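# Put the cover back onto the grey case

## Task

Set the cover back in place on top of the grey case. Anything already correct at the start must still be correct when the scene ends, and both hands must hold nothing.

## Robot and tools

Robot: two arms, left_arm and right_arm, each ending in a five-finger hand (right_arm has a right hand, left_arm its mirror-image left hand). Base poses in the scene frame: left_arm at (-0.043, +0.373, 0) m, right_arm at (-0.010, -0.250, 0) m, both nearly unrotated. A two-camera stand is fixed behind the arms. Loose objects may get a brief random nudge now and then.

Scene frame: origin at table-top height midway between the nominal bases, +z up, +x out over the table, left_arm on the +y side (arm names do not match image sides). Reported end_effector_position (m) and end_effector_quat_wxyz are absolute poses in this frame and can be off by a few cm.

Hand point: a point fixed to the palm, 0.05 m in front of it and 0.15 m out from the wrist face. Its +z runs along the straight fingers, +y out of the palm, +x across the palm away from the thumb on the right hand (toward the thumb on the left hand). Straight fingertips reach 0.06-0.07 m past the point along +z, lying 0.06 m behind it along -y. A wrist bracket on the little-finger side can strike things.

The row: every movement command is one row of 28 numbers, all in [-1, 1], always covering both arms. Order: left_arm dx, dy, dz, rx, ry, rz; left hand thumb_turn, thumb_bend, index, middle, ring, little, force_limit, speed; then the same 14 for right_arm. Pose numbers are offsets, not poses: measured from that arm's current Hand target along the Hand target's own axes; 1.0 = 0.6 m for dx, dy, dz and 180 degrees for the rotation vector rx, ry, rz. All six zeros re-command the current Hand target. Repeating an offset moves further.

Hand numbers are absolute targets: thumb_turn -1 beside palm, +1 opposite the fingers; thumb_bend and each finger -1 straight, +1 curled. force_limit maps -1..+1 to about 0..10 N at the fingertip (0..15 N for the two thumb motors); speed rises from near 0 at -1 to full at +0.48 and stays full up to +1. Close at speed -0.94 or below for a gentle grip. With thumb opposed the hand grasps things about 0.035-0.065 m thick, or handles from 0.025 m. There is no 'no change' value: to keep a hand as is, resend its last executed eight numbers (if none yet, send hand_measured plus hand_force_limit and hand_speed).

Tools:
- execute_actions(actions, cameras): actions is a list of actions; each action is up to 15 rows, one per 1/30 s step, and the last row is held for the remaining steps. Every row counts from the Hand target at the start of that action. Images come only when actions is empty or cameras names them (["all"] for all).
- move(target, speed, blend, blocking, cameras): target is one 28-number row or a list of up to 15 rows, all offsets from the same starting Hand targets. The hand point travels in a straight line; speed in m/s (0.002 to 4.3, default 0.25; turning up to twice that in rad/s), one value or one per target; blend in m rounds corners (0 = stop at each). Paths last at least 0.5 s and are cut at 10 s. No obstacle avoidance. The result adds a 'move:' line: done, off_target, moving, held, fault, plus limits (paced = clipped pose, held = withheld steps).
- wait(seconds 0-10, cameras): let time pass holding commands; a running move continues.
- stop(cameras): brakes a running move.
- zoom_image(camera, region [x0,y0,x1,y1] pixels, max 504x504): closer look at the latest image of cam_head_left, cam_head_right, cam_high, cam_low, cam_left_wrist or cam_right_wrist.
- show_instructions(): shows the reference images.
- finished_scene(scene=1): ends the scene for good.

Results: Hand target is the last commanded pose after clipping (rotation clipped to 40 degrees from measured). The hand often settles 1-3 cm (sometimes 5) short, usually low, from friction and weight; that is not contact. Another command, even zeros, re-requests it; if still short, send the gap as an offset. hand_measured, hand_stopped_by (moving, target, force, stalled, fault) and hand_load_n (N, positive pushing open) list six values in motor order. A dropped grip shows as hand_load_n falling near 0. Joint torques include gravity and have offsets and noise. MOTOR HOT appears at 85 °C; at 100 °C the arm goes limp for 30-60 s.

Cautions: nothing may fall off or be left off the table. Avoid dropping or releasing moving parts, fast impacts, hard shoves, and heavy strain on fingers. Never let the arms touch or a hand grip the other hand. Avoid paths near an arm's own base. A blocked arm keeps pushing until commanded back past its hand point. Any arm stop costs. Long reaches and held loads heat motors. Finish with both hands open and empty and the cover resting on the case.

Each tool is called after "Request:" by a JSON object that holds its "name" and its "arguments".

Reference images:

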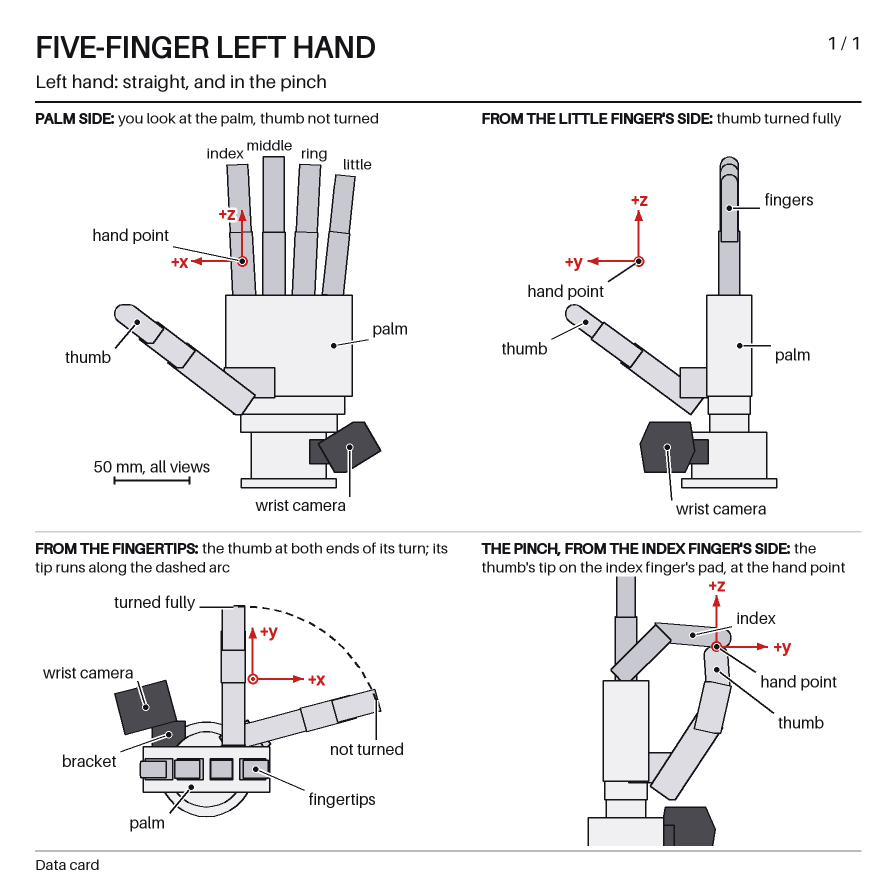

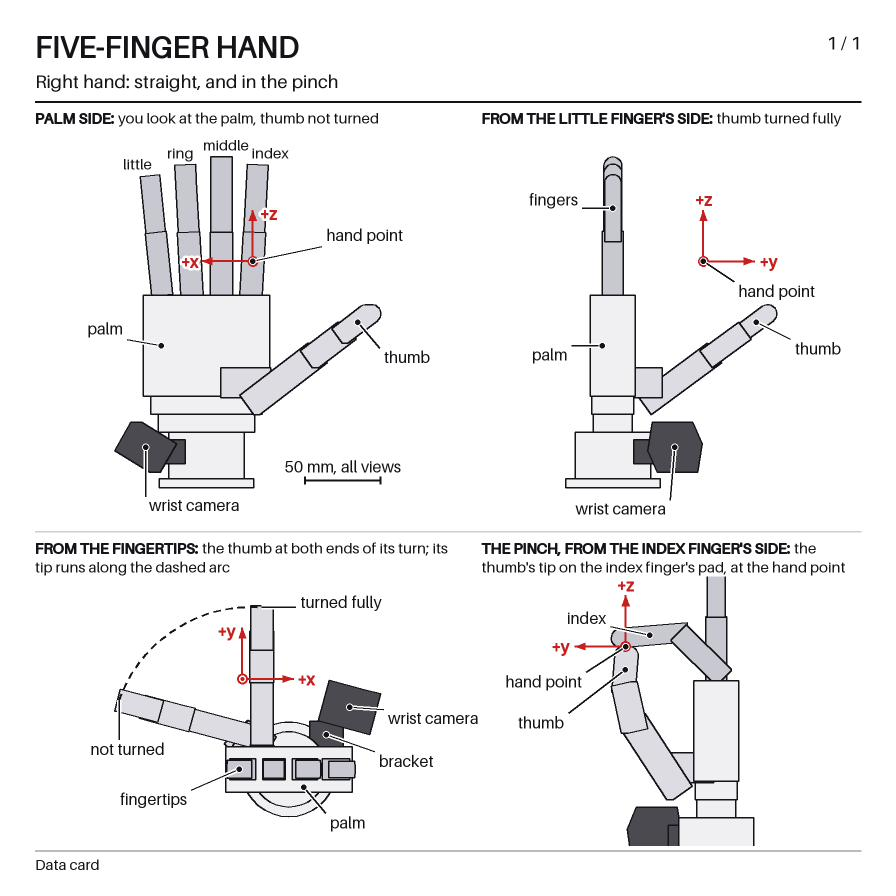

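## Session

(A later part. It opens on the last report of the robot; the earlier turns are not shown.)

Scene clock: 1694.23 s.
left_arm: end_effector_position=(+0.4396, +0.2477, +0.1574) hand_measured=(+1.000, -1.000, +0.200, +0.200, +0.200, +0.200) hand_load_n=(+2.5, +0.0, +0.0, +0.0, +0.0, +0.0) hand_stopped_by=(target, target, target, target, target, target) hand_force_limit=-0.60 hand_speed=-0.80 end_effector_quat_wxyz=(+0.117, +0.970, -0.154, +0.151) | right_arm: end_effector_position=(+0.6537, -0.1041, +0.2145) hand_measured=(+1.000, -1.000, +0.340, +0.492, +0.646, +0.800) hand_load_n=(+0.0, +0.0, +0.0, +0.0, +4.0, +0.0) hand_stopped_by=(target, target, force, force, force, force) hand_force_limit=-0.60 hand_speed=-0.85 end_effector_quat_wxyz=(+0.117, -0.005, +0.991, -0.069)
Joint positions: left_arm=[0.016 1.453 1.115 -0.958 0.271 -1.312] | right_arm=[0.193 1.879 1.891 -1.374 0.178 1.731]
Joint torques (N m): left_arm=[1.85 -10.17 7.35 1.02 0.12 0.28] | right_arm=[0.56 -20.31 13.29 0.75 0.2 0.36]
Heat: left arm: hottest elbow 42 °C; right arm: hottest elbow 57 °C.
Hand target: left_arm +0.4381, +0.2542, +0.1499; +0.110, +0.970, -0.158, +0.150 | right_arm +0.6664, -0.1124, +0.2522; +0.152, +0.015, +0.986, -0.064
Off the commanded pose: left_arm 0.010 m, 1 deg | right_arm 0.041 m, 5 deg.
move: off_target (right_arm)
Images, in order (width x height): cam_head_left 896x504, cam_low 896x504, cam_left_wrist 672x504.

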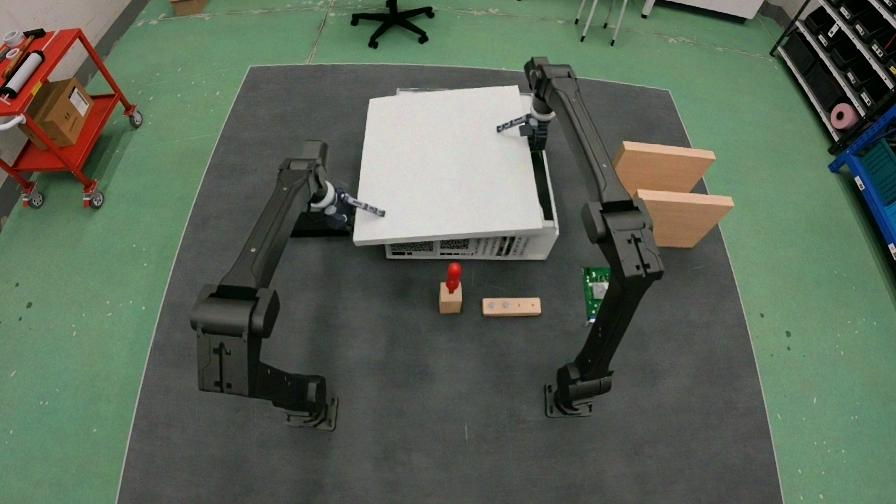

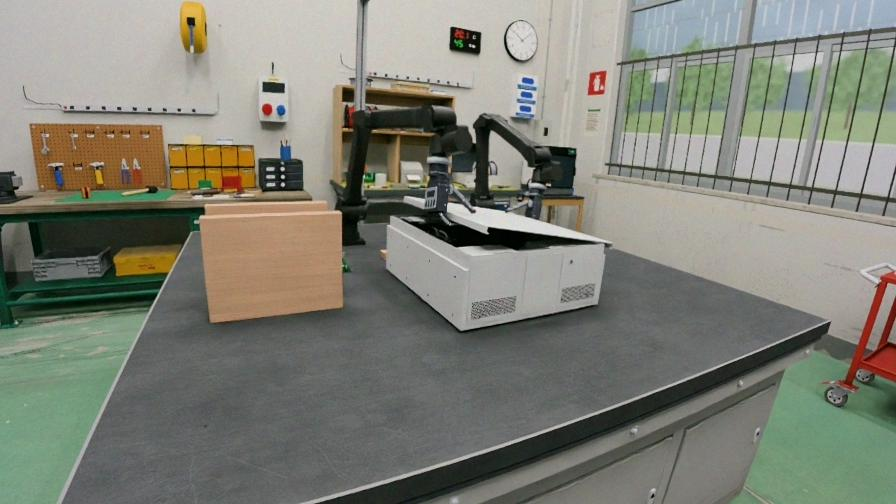

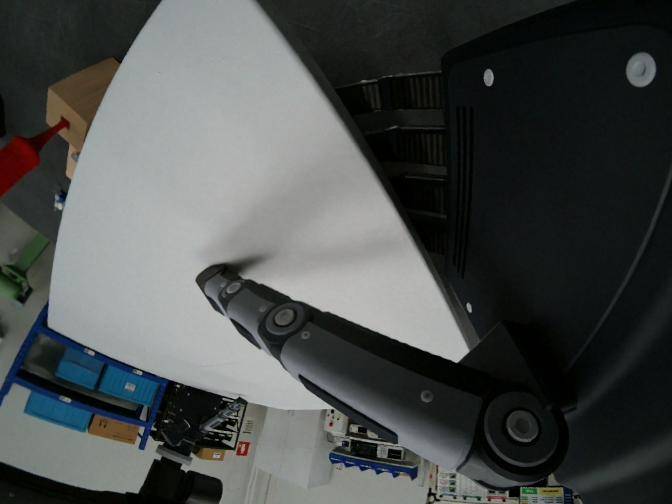

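Request:
{"name": "move", "arguments": {"target": [0,0,0,0,0,0,1,-1,-1,-1,-1,-1,-0.6,-0.5, 0,0,0,0,0,0,1,-1,0.95,0.95,0.95,0.95,-0.6,-0.85], "speed": 0.03, "cameras": ["cam_head_left","cam_high","cam_left_wrist","cam_right_wrist"]}}

Scene clock: 1708.33 s.
left_arm: end_effector_position=(+0.4396, +0.2477, +0.1574) hand_measured=(+1.000, -1.000, -1.000, -1.000, -1.000, -1.000) hand_load_n=(+2.5, +0.5, +0.0, +0.0, +0.0, +0.0) hand_stopped_by=(target, target, target, target, target, target) hand_force_limit=-0.60 hand_speed=-0.50 end_effector_quat_wxyz=(+0.116, +0.969, -0.154, +0.151) | right_arm: end_effector_position=(+0.6537, -0.1041, +0.2145) hand_measured=(+1.000, -1.000, +0.340, +0.492, +0.646, +0.800) hand_load_n=(+0.0, +0.0, +0.5, +0.0, +4.0, +0.0) hand_stopped_by=(target, target, force, force, force, force) hand_force_limit=-0.60 hand_speed=-0.85 end_effector_quat_wxyz=(+0.117, -0.005, +0.991, -0.069)
Joint positions: left_arm=[0.016 1.453 1.115 -0.958 0.271 -1.311] | right_arm=[0.193 1.879 1.891 -1.374 0.178 1.731]
Joint torques (N m): left_arm=[1.96 -10.23 7.41 1.03 0.12 0.28] | right_arm=[0.38 -20.48 13.42 0.79 0.12 0.31]
Heat: left arm: hottest elbow 42 °C; right arm: hottest elbow 58 °C.
Hand target: left_arm +0.4381, +0.2542, +0.1499; +0.110, +0.970, -0.158, +0.150 | right_arm +0.6664, -0.1124, +0.2522; +0.152, +0.015, +0.986, -0.064
Off the commanded pose: left_arm 0.010 m, 1 deg | right_arm 0.041 m, 5 deg.
move: off_target (right_arm)
Images, in order (width x height): cam_head_left 896x504, cam_high 896x504, cam_left_wrist 672x504, cam_right_wrist 672x504.

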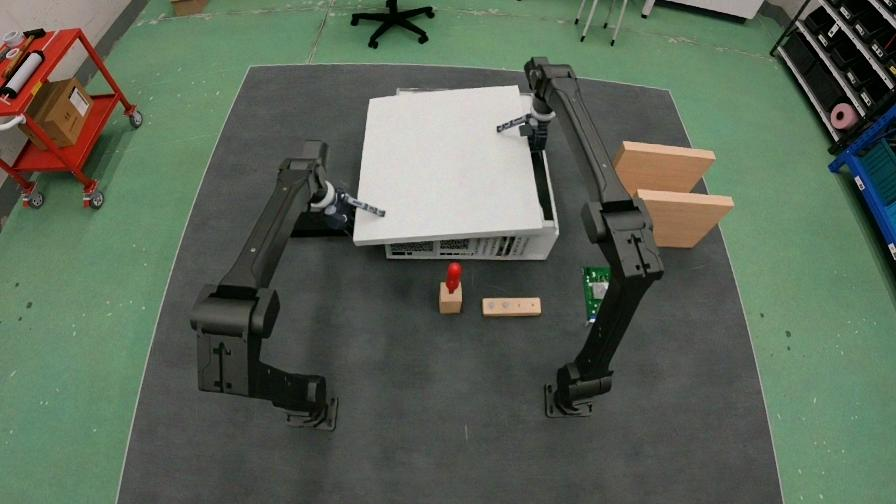

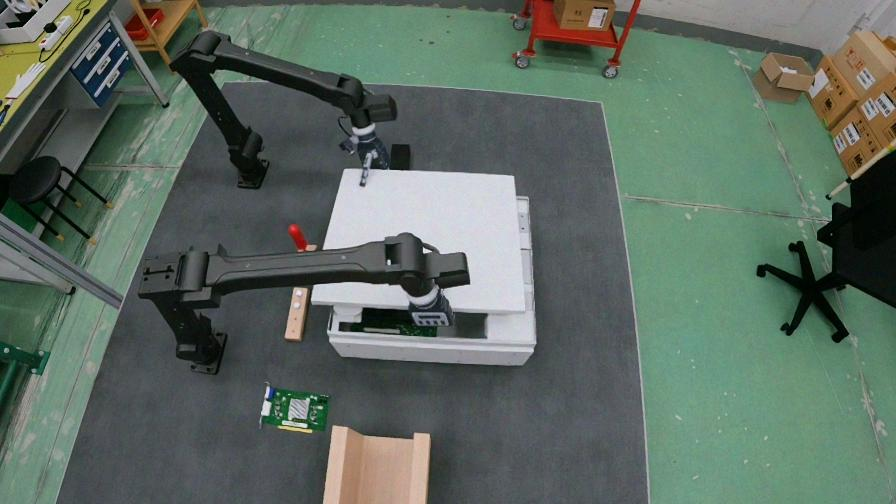

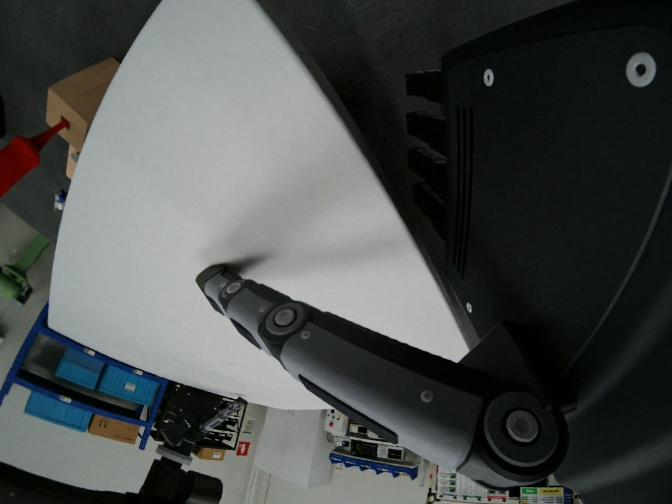

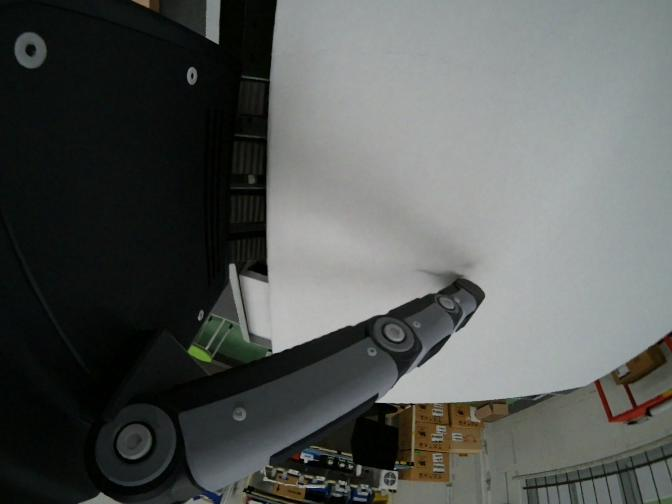

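Request:
{"name": "move", "arguments": {"target": [0.0205,0.0695,0.0196,0,0,0,1,-1,-1,-1,-1,-1,-0.6,-0.5, -0.001,-0.0909,0.012,0,0,0,1,-1,0.95,0.95,0.95,0.95,-0.6,-0.85], "speed": 0.03, "cameras": ["cam_head_left","cam_high","cam_low","cam_left_wrist","cam_right_wrist"]}}

Request:
{"name": "zoom_image", "arguments": {"camera": "cam_high", "region": [280, 130, 560, 380]}}

Request:
{"name": "zoom_image", "arguments": {"camera": "cam_low", "region": [380, 150, 640, 340]}}

Scene clock: 1722.33 s.
left_arm: end_effector_position=(+0.4424, +0.2142, +0.1623) hand_measured=(+1.000, -1.000, -1.000, -1.000, -1.000, -1.000) hand_load_n=(+3.5, +1.0, +0.0, +0.0, +0.0, +0.0) hand_stopped_by=(target, target, target, target, target, target) hand_force_limit=-0.60 hand_speed=-0.50 end_effector_quat_wxyz=(+0.115, +0.969, -0.150, +0.160) | right_arm: end_effector_position=(+0.6588, -0.1384, +0.2160) hand_measured=(+1.000, -1.000, +0.340, +0.492, +0.646, +0.800) hand_load_n=(+0.0, +0.0, +0.0, +0.0, +2.5, +1.0) hand_stopped_by=(target, target, force, force, force, force) hand_force_limit=-0.60 hand_speed=-0.85 end_effector_quat_wxyz=(+0.115, -0.001, +0.992, -0.061)
Joint positions: left_arm=[-0.063 1.446 1.115 -0.925 0.246 -1.401] | right_arm=[0.13 1.878 1.891 -1.369 0.148 1.679]
Joint torques (N m): left_arm=[0.09 -9.29 7.57 0.87 -0.09 0.13] | right_arm=[-1.14 -22.83 10.47 1.59 0.37 -0.07]
Heat: left arm: hottest elbow 42 °C; right arm: hottest elbow 58 °C.
Hand target: left_arm +0.4381, +0.2092, +0.1498; +0.110, +0.970, -0.158, +0.149 | right_arm +0.6664, -0.1674, +0.2521; +0.152, +0.015, +0.986, -0.064
Off the commanded pose: left_arm 0.014 m, 2 deg | right_arm 0.047 m, 5 deg.
move: off_target (left_arm, right_arm)
Images, in order (width x height): cam_head_left 896x504, cam_high 896x504, cam_low 896x504, cam_left_wrist 672x504, cam_right_wrist 672x504.

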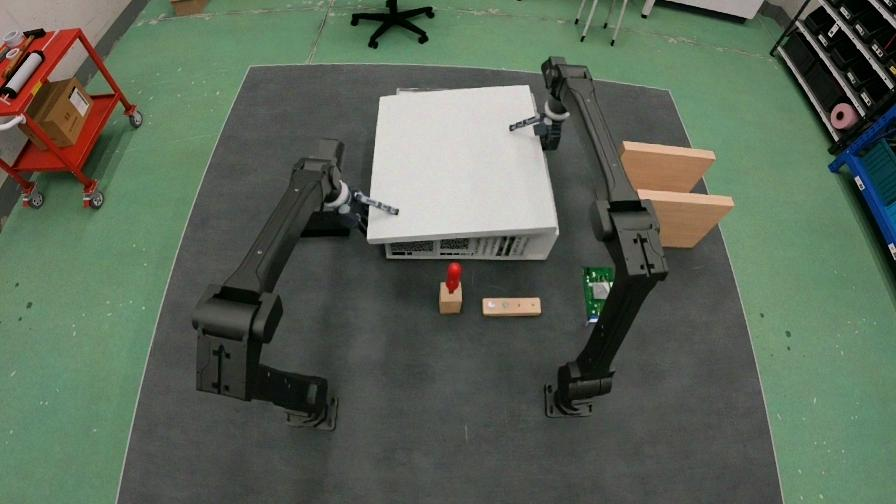

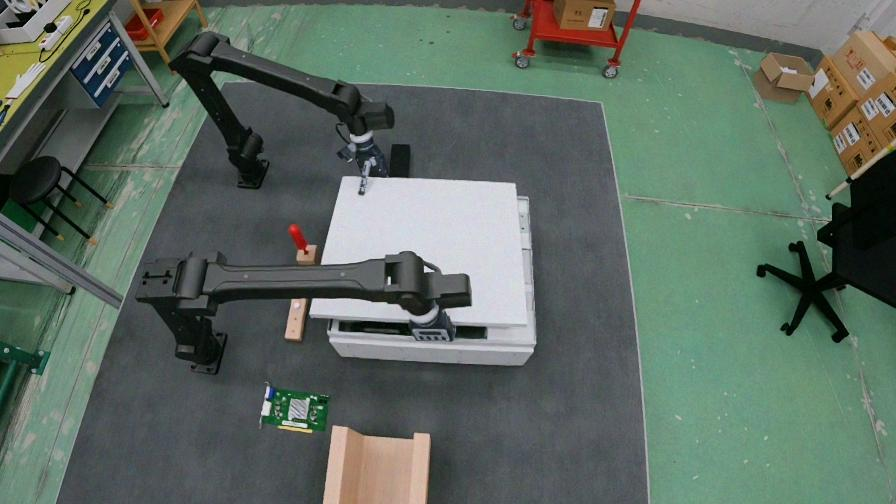

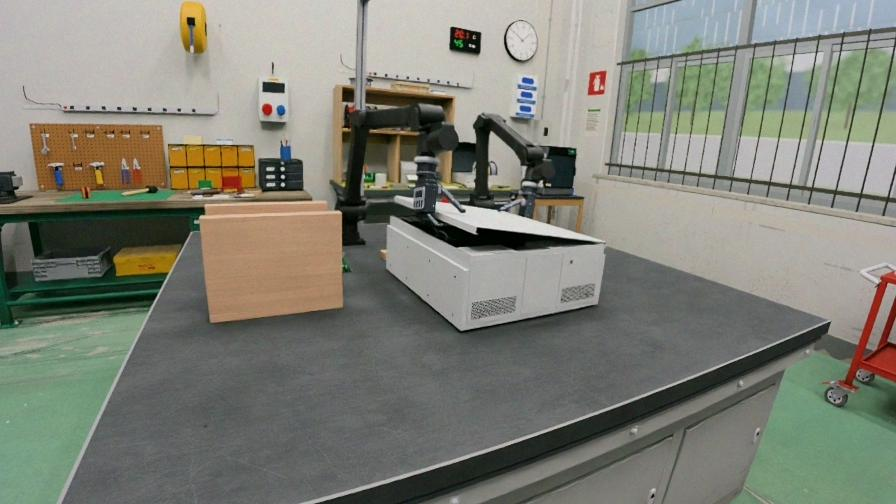

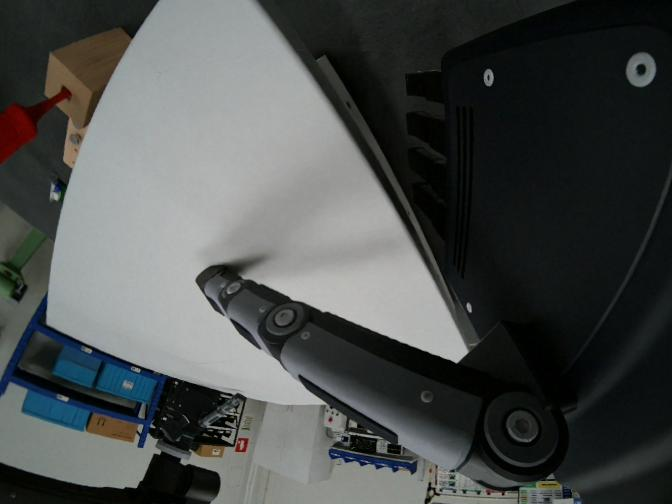

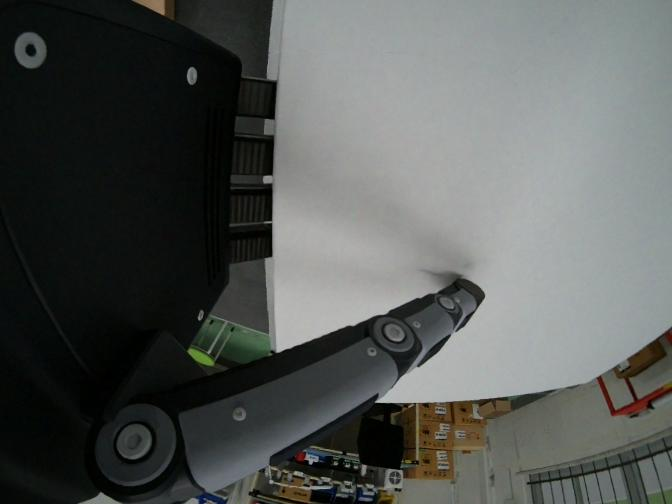

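Scaled by 1.800.

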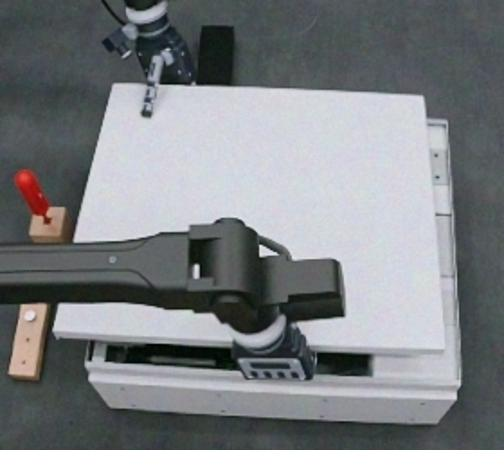

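Scaled by 1.938.

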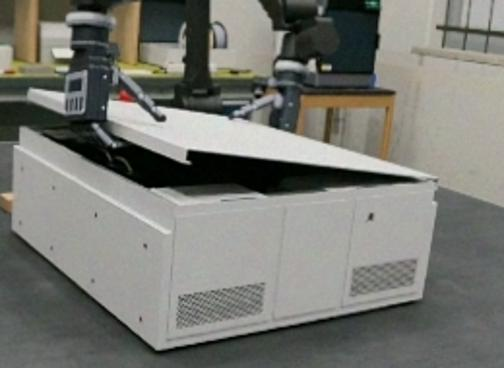

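Request:
{"name": "move", "arguments": {"target": [0,0.01,0,0,0,0,1,-1,-1,-1,-1,-1,-0.6,-0.5, -0.0004,-0.033,0.0044,0,0,0,1,-1,0.95,0.95,0.95,0.95,-0.6,-0.85], "speed": 0.03, "cameras": ["cam_head_left","cam_high","cam_low","cam_left_wrist","cam_right_wrist"]}}

Request:
{"name": "zoom_image", "arguments": {"camera": "cam_high", "region": [280, 130, 560, 380]}}

Request:
{"name": "zoom_image", "arguments": {"camera": "cam_low", "region": [380, 150, 640, 340]}}

Scene clock: 1738.80 s.
left_arm: end_effector_position=(+0.4413, +0.2047, +0.1637) hand_measured=(+1.000, -1.000, -1.000, -1.000, -1.000, -1.000) hand_load_n=(+5.5, +1.0, +0.0, +0.0, +0.0, +0.0) hand_stopped_by=(target, target, target, target, target, target) hand_force_limit=-0.60 hand_speed=-0.50 end_effector_quat_wxyz=(+0.118, +0.968, -0.151, +0.160) | right_arm: end_effector_position=(+0.6572, -0.1528, +0.2143) hand_measured=(+1.000, -1.000, +0.340, +0.492, +0.646, +0.800) hand_load_n=(+0.0, +0.0, +0.0, +0.0, +1.5, +2.0) hand_stopped_by=(target, target, force, force, force, force) hand_force_limit=-0.60 hand_speed=-0.85 end_effector_quat_wxyz=(+0.112, -0.004, +0.992, -0.057)
Joint positions: left_arm=[-0.083 1.444 1.115 -0.921 0.244 -1.42] | right_arm=[0.104 1.872 1.88 -1.365 0.135 1.648]
Joint torques (N m): left_arm=[0.32 -9.47 7.35 0.8 -0.17 0.2] | right_arm=[-1.67 -23 10.22 1.85 0.53 -0.08]
Heat: left arm: hottest elbow 42 °C; right arm: hottest elbow 56 °C.
Hand target: left_arm +0.4361, +0.2036, +0.1509; +0.110, +0.970, -0.158, +0.150 | right_arm +0.6665, -0.1873, +0.2522; +0.152, +0.015, +0.986, -0.064
Off the commanded pose: left_arm 0.014 m, 2 deg | right_arm 0.052 m, 5 deg.
move: off_target (left_arm, right_arm)
Images, in order (width x height): cam_head_left 896x504, cam_high 896x504, cam_low 896x504, cam_left_wrist 672x504, cam_right_wrist 672x504.

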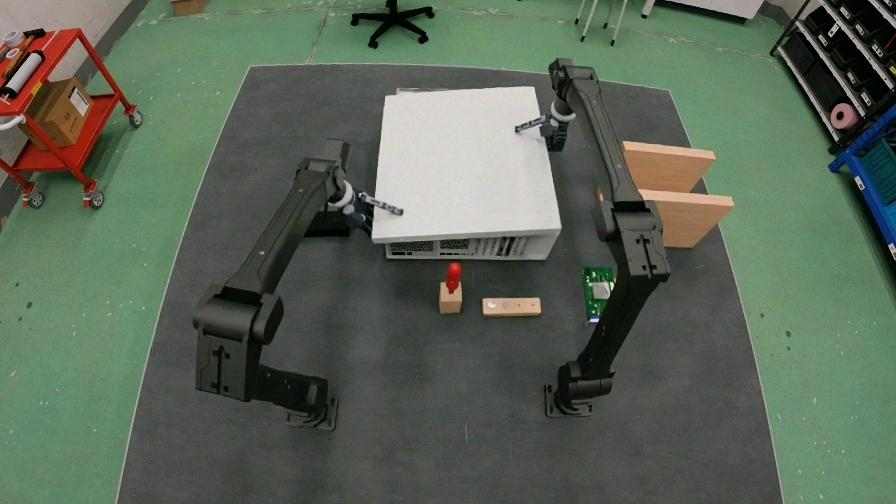

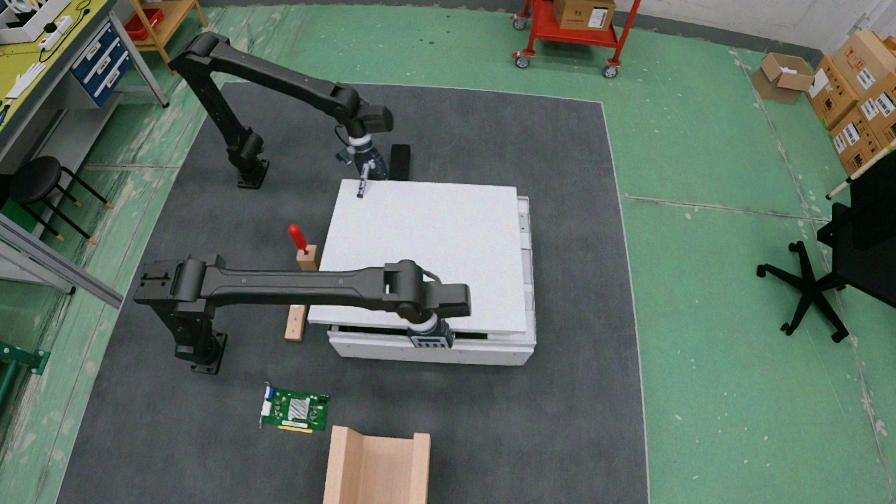

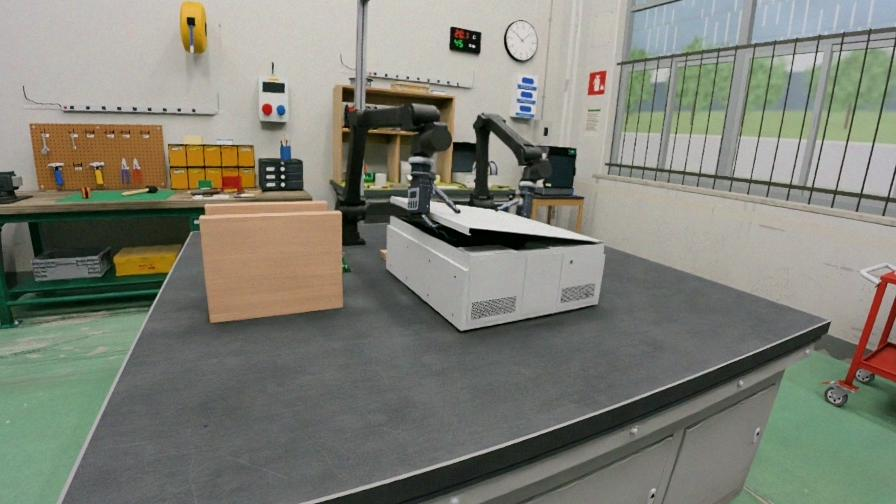

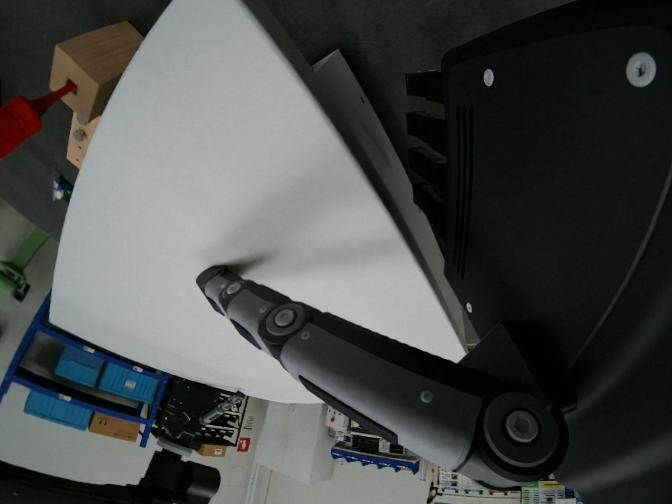

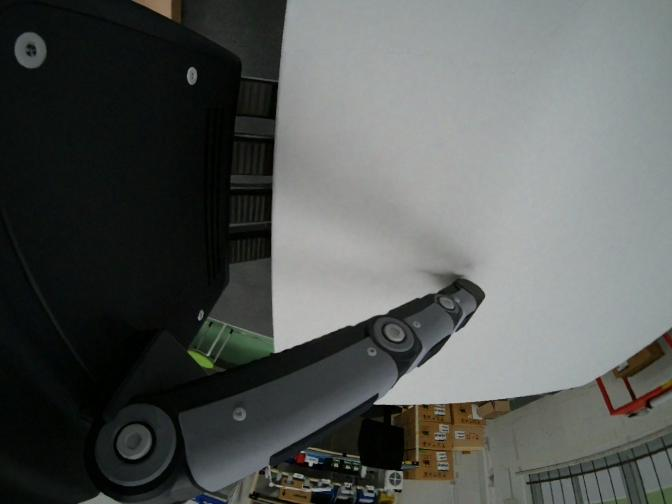

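Scaled by 1.800.

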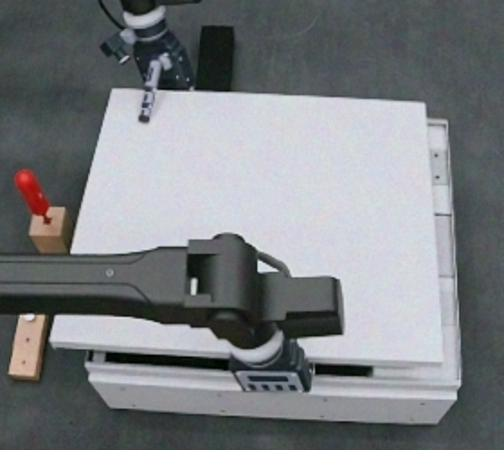

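Scaled by 1.938.

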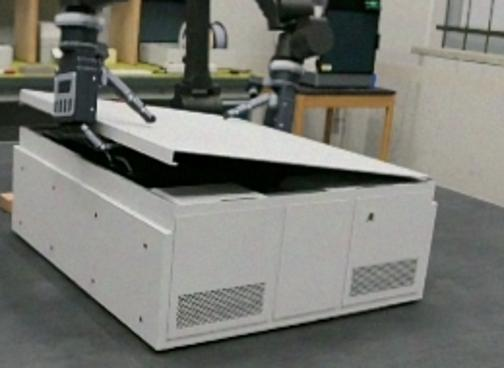

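Request:
{"name": "zoom_image", "arguments": {"camera": "cam_left_wrist", "region": [220, 0, 520, 380]}}

Request:
{"name": "zoom_image", "arguments": {"camera": "cam_head_left", "region": [350, 70, 590, 280]}}

Scaled by 1.326 from the camera's 672x504 image, which has a finer 960x720 frame.

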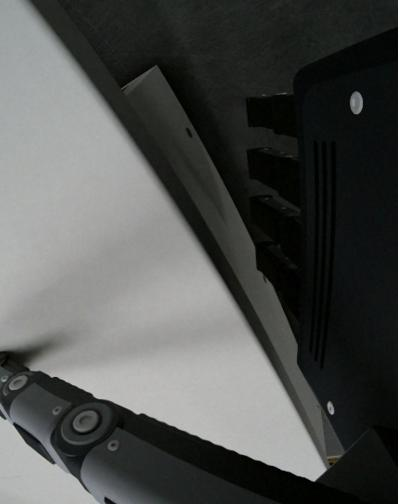

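Scaled by 2.100.

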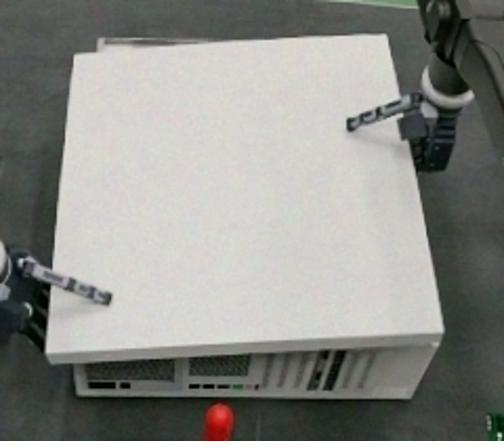

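Request:
{"name": "move", "arguments": {"target": [0.0068,0.0232,0.0065,0,0,0,1,-1,-1,-1,-1,-1,-0.6,-0.5, -0.0004,-0.033,0.0044,0,0,0,1,-1,0.95,0.95,0.95,0.95,-0.6,-0.85], "speed": 0.03, "cameras": ["cam_head_left","cam_low","cam_left_wrist","cam_right_wrist"]}}

Request:
{"name": "zoom_image", "arguments": {"camera": "cam_left_wrist", "region": [220, 0, 520, 380]}}

Request:
{"name": "zoom_image", "arguments": {"camera": "cam_head_left", "region": [350, 70, 590, 280]}}

Scene clock: 1766.97 s.
left_arm: end_effector_position=(+0.4406, +0.1911, +0.1650) hand_measured=(+1.000, -1.000, -1.000, -1.000, -1.000, -1.000) hand_load_n=(+5.5, +1.0, +0.0, +0.0, +0.0, +0.0) hand_stopped_by=(target, target, target, target, target, target) hand_force_limit=-0.60 hand_speed=-0.50 end_effector_quat_wxyz=(+0.118, +0.968, -0.149, +0.162) | right_arm: end_effector_position=(+0.6566, -0.1702, +0.2139) hand_measured=(+1.000, -1.000, +0.340, +0.492, +0.646, +0.798) hand_load_n=(+0.0, +0.0, +0.0, +0.0, +1.0, +3.0) hand_stopped_by=(target, target, force, force, force, force) hand_force_limit=-0.60 hand_speed=-0.85 end_effector_quat_wxyz=(+0.110, -0.004, +0.992, -0.055)
Joint positions: left_arm=[-0.116 1.442 1.115 -0.911 0.234 -1.455] | right_arm=[0.073 1.868 1.872 -1.361 0.123 1.619]
Joint torques (N m): left_arm=[0.26 -9.05 7.65 0.75 -0.18 0.22] | right_arm=[-1.96 -21.54 10.7 1.76 0.59 -0.18]
Heat: left arm: hottest elbow 41 °C; right arm: hottest elbow 54 °C.
Hand target: left_arm +0.4360, +0.1886, +0.1509; +0.110, +0.970, -0.158, +0.150 | right_arm +0.6665, -0.2072, +0.2523; +0.152, +0.015, +0.986, -0.064
Off the commanded pose: left_arm 0.015 m, 2 deg | right_arm 0.054 m, 5 deg.
move: off_target (left_arm, right_arm)
Images, in order (width x height): cam_head_left 896x504, cam_low 896x504, cam_left_wrist 672x504, cam_right_wrist 672x504.

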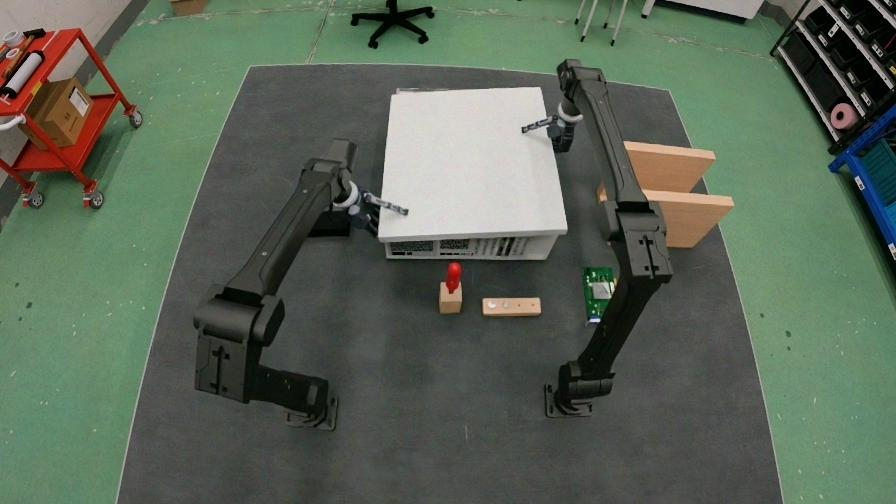

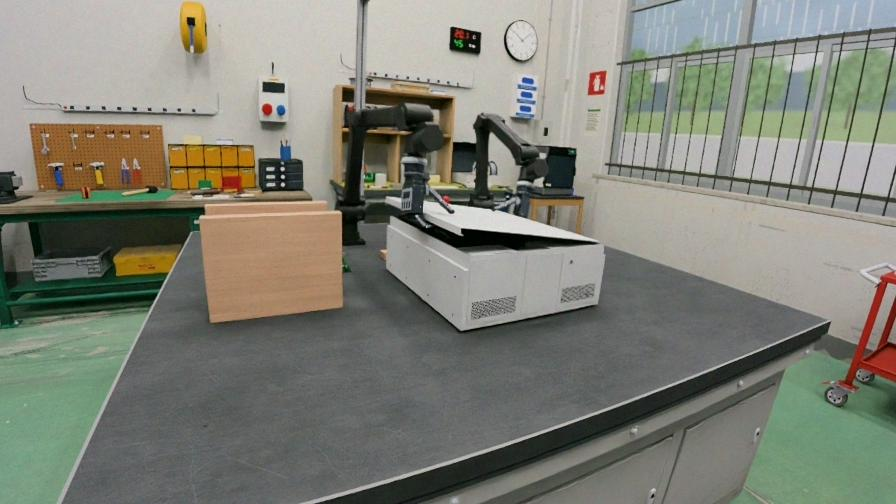

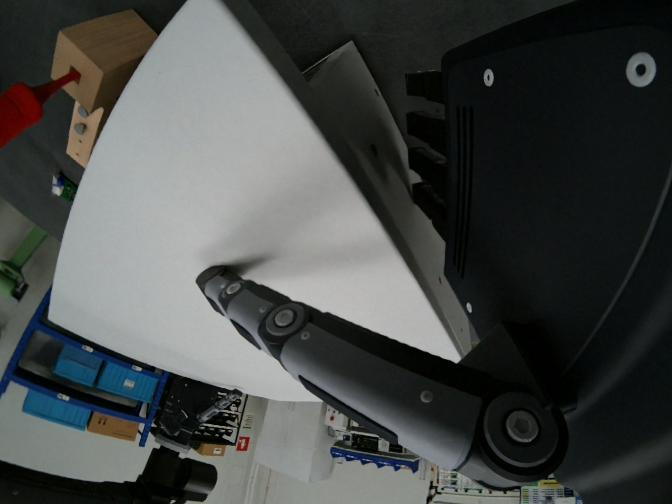

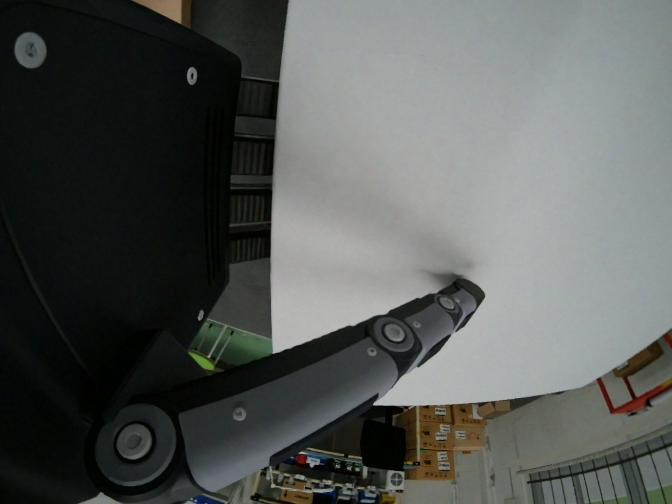

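Scaled by 1.326 from the camera's 672x504 image, which has a finer 960x720 frame.

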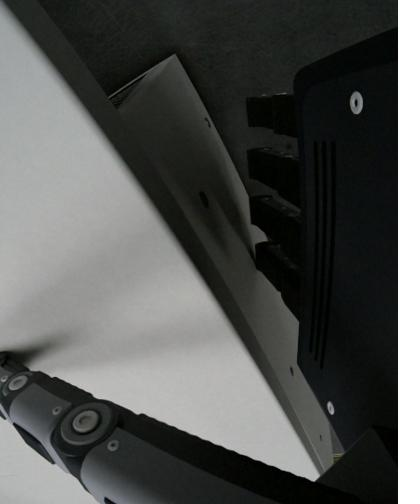

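Scaled by 2.100.

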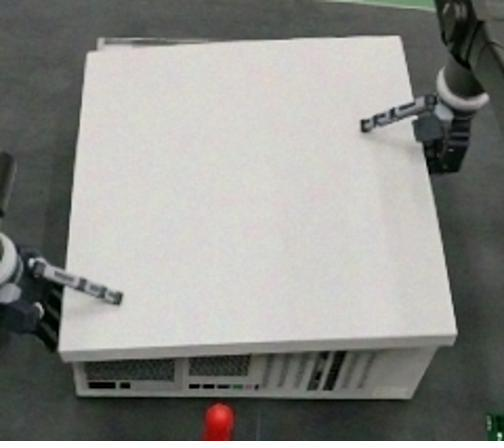

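Request:
{"name": "move", "arguments": {"target": [0.0041,0.0139,0.0039,0,0,0,1,-1,-1,-1,-1,-1,-0.6,-0.5, -0.0003,-0.025,0.0033,0,0,0,1,-1,0.95,0.95,0.95,0.95,-0.6,-0.85], "speed": 0.03, "cameras": ["cam_head_left","cam_head_right","cam_high","cam_low","cam_left_wrist","cam_right_wrist"]}}

Request:
{"name": "zoom_image", "arguments": {"camera": "cam_left_wrist", "region": [220, 0, 520, 380]}}

Request:
{"name": "zoom_image", "arguments": {"camera": "cam_head_left", "region": [350, 70, 590, 280]}}

Request:
{"name": "zoom_image", "arguments": {"camera": "cam_low", "region": [370, 170, 630, 340]}}

Scene clock: 1780.57 s.
left_arm: end_effector_position=(+0.4410, +0.1894, +0.1651) hand_measured=(+1.000, -1.000, -1.000, -1.000, -1.000, -1.000) hand_load_n=(+4.0, +1.5, +0.5, +0.0, +0.0, +0.0) hand_stopped_by=(target, target, target, target, target, target) hand_force_limit=-0.60 hand_speed=-0.50 end_effector_quat_wxyz=(+0.114, +0.970, -0.143, +0.162) | right_arm: end_effector_position=(+0.6566, -0.1724, +0.2132) hand_measured=(+1.000, -1.000, +0.340, +0.492, +0.646, +0.798) hand_load_n=(+0.0, +0.0, +0.0, +0.0, +1.5, +3.5) hand_stopped_by=(target, target, force, force, force, force) hand_force_limit=-0.60 hand_speed=-0.85 end_effector_quat_wxyz=(+0.111, -0.009, +0.993, -0.049)
Joint positions: left_arm=[-0.124 1.44 1.115 -0.911 0.222 -1.474] | right_arm=[0.065 1.867 1.867 -1.353 0.109 1.602]
Joint torques (N m): left_arm=[-0.85 -8.59 7.91 0.88 0.05 0.22] | right_arm=[-3.02 -22.77 10.82 1.36 0.85 -0.22]
Heat: left arm: hottest elbow 41 °C; right arm: hottest elbow 53 °C.
Hand target: left_arm +0.4360, +0.1796, +0.1509; +0.110, +0.970, -0.158, +0.149 | right_arm +0.6664, -0.2223, +0.2522; +0.152, +0.015, +0.986, -0.064
Off the commanded pose: left_arm 0.018 m, 2 deg | right_arm 0.064 m, 6 deg.
move: off_target (left_arm, right_arm)

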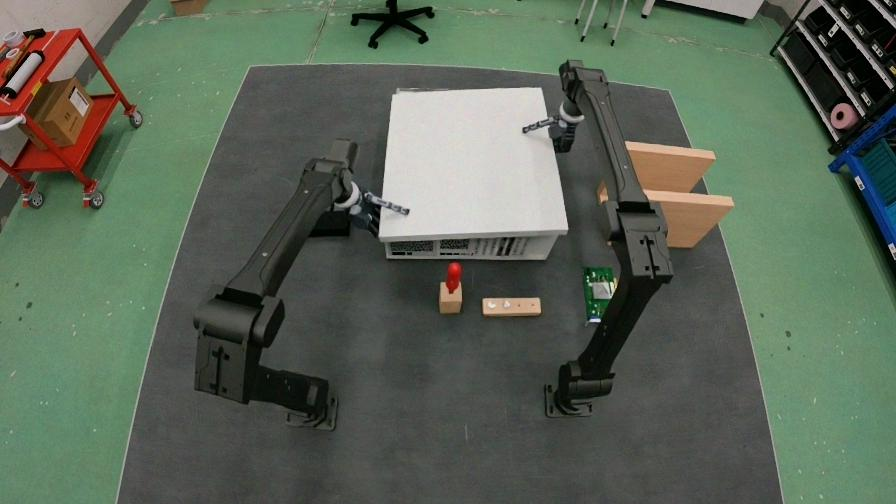

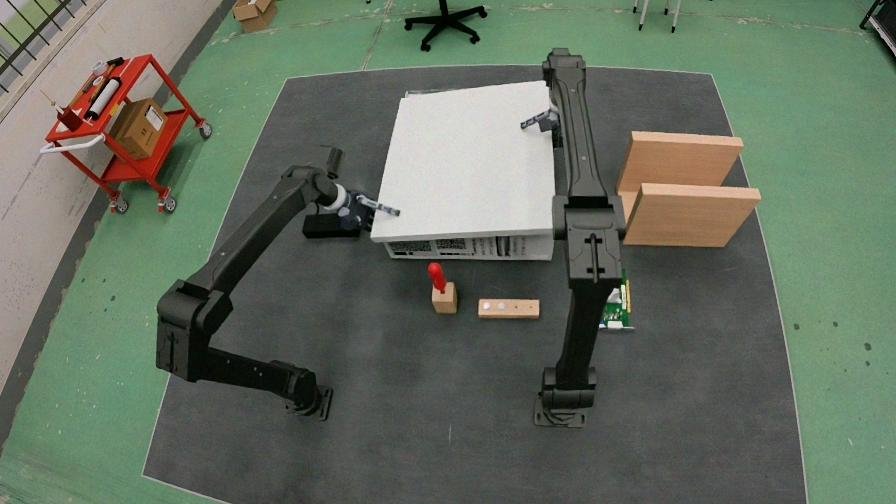

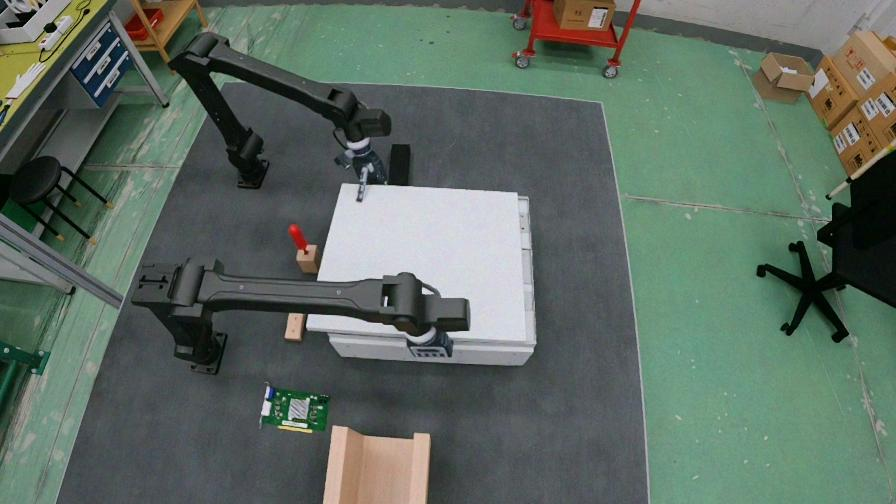

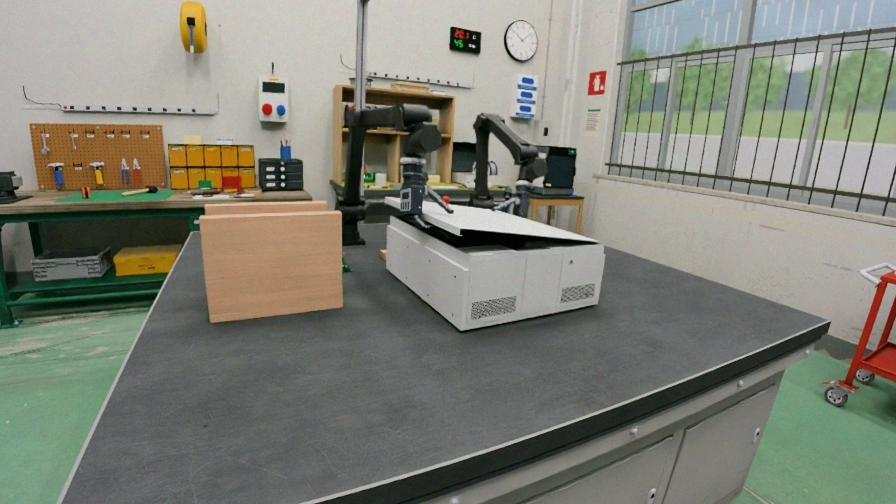

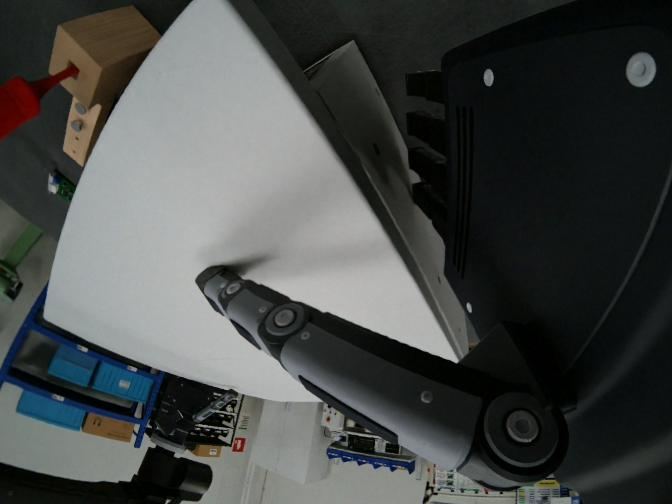

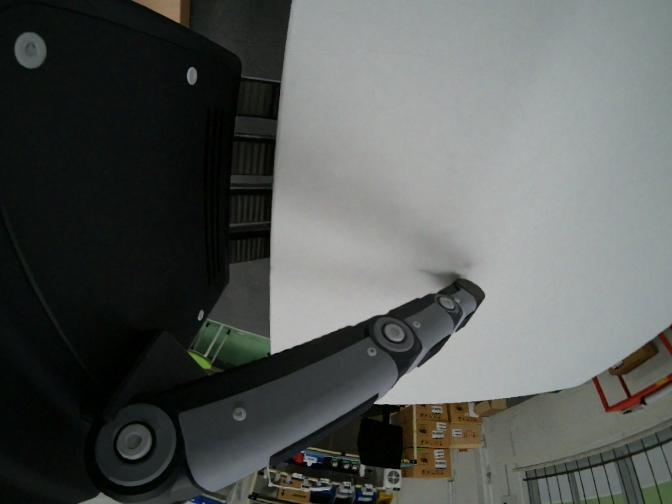

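Scaled by 1.326 from the camera's 672x504 image, which has a finer 960x720 frame.

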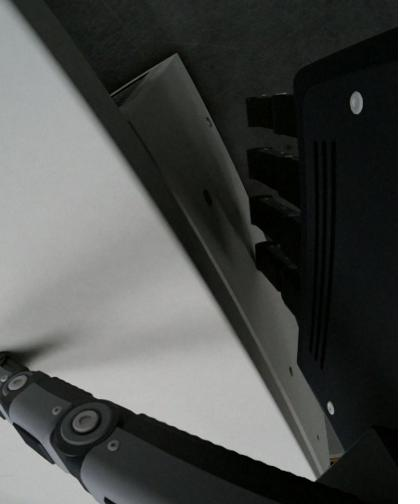

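Scaled by 2.100.

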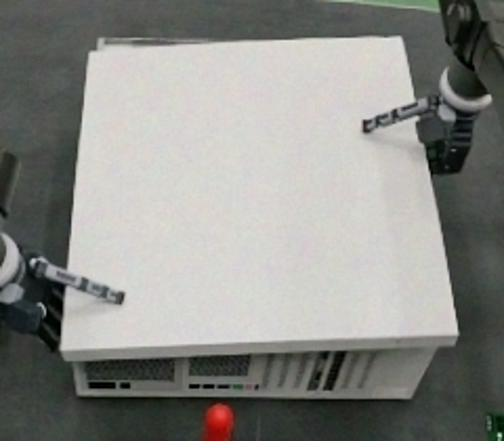

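Scaled by 1.938.

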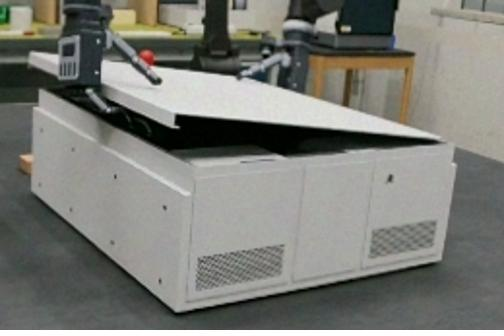

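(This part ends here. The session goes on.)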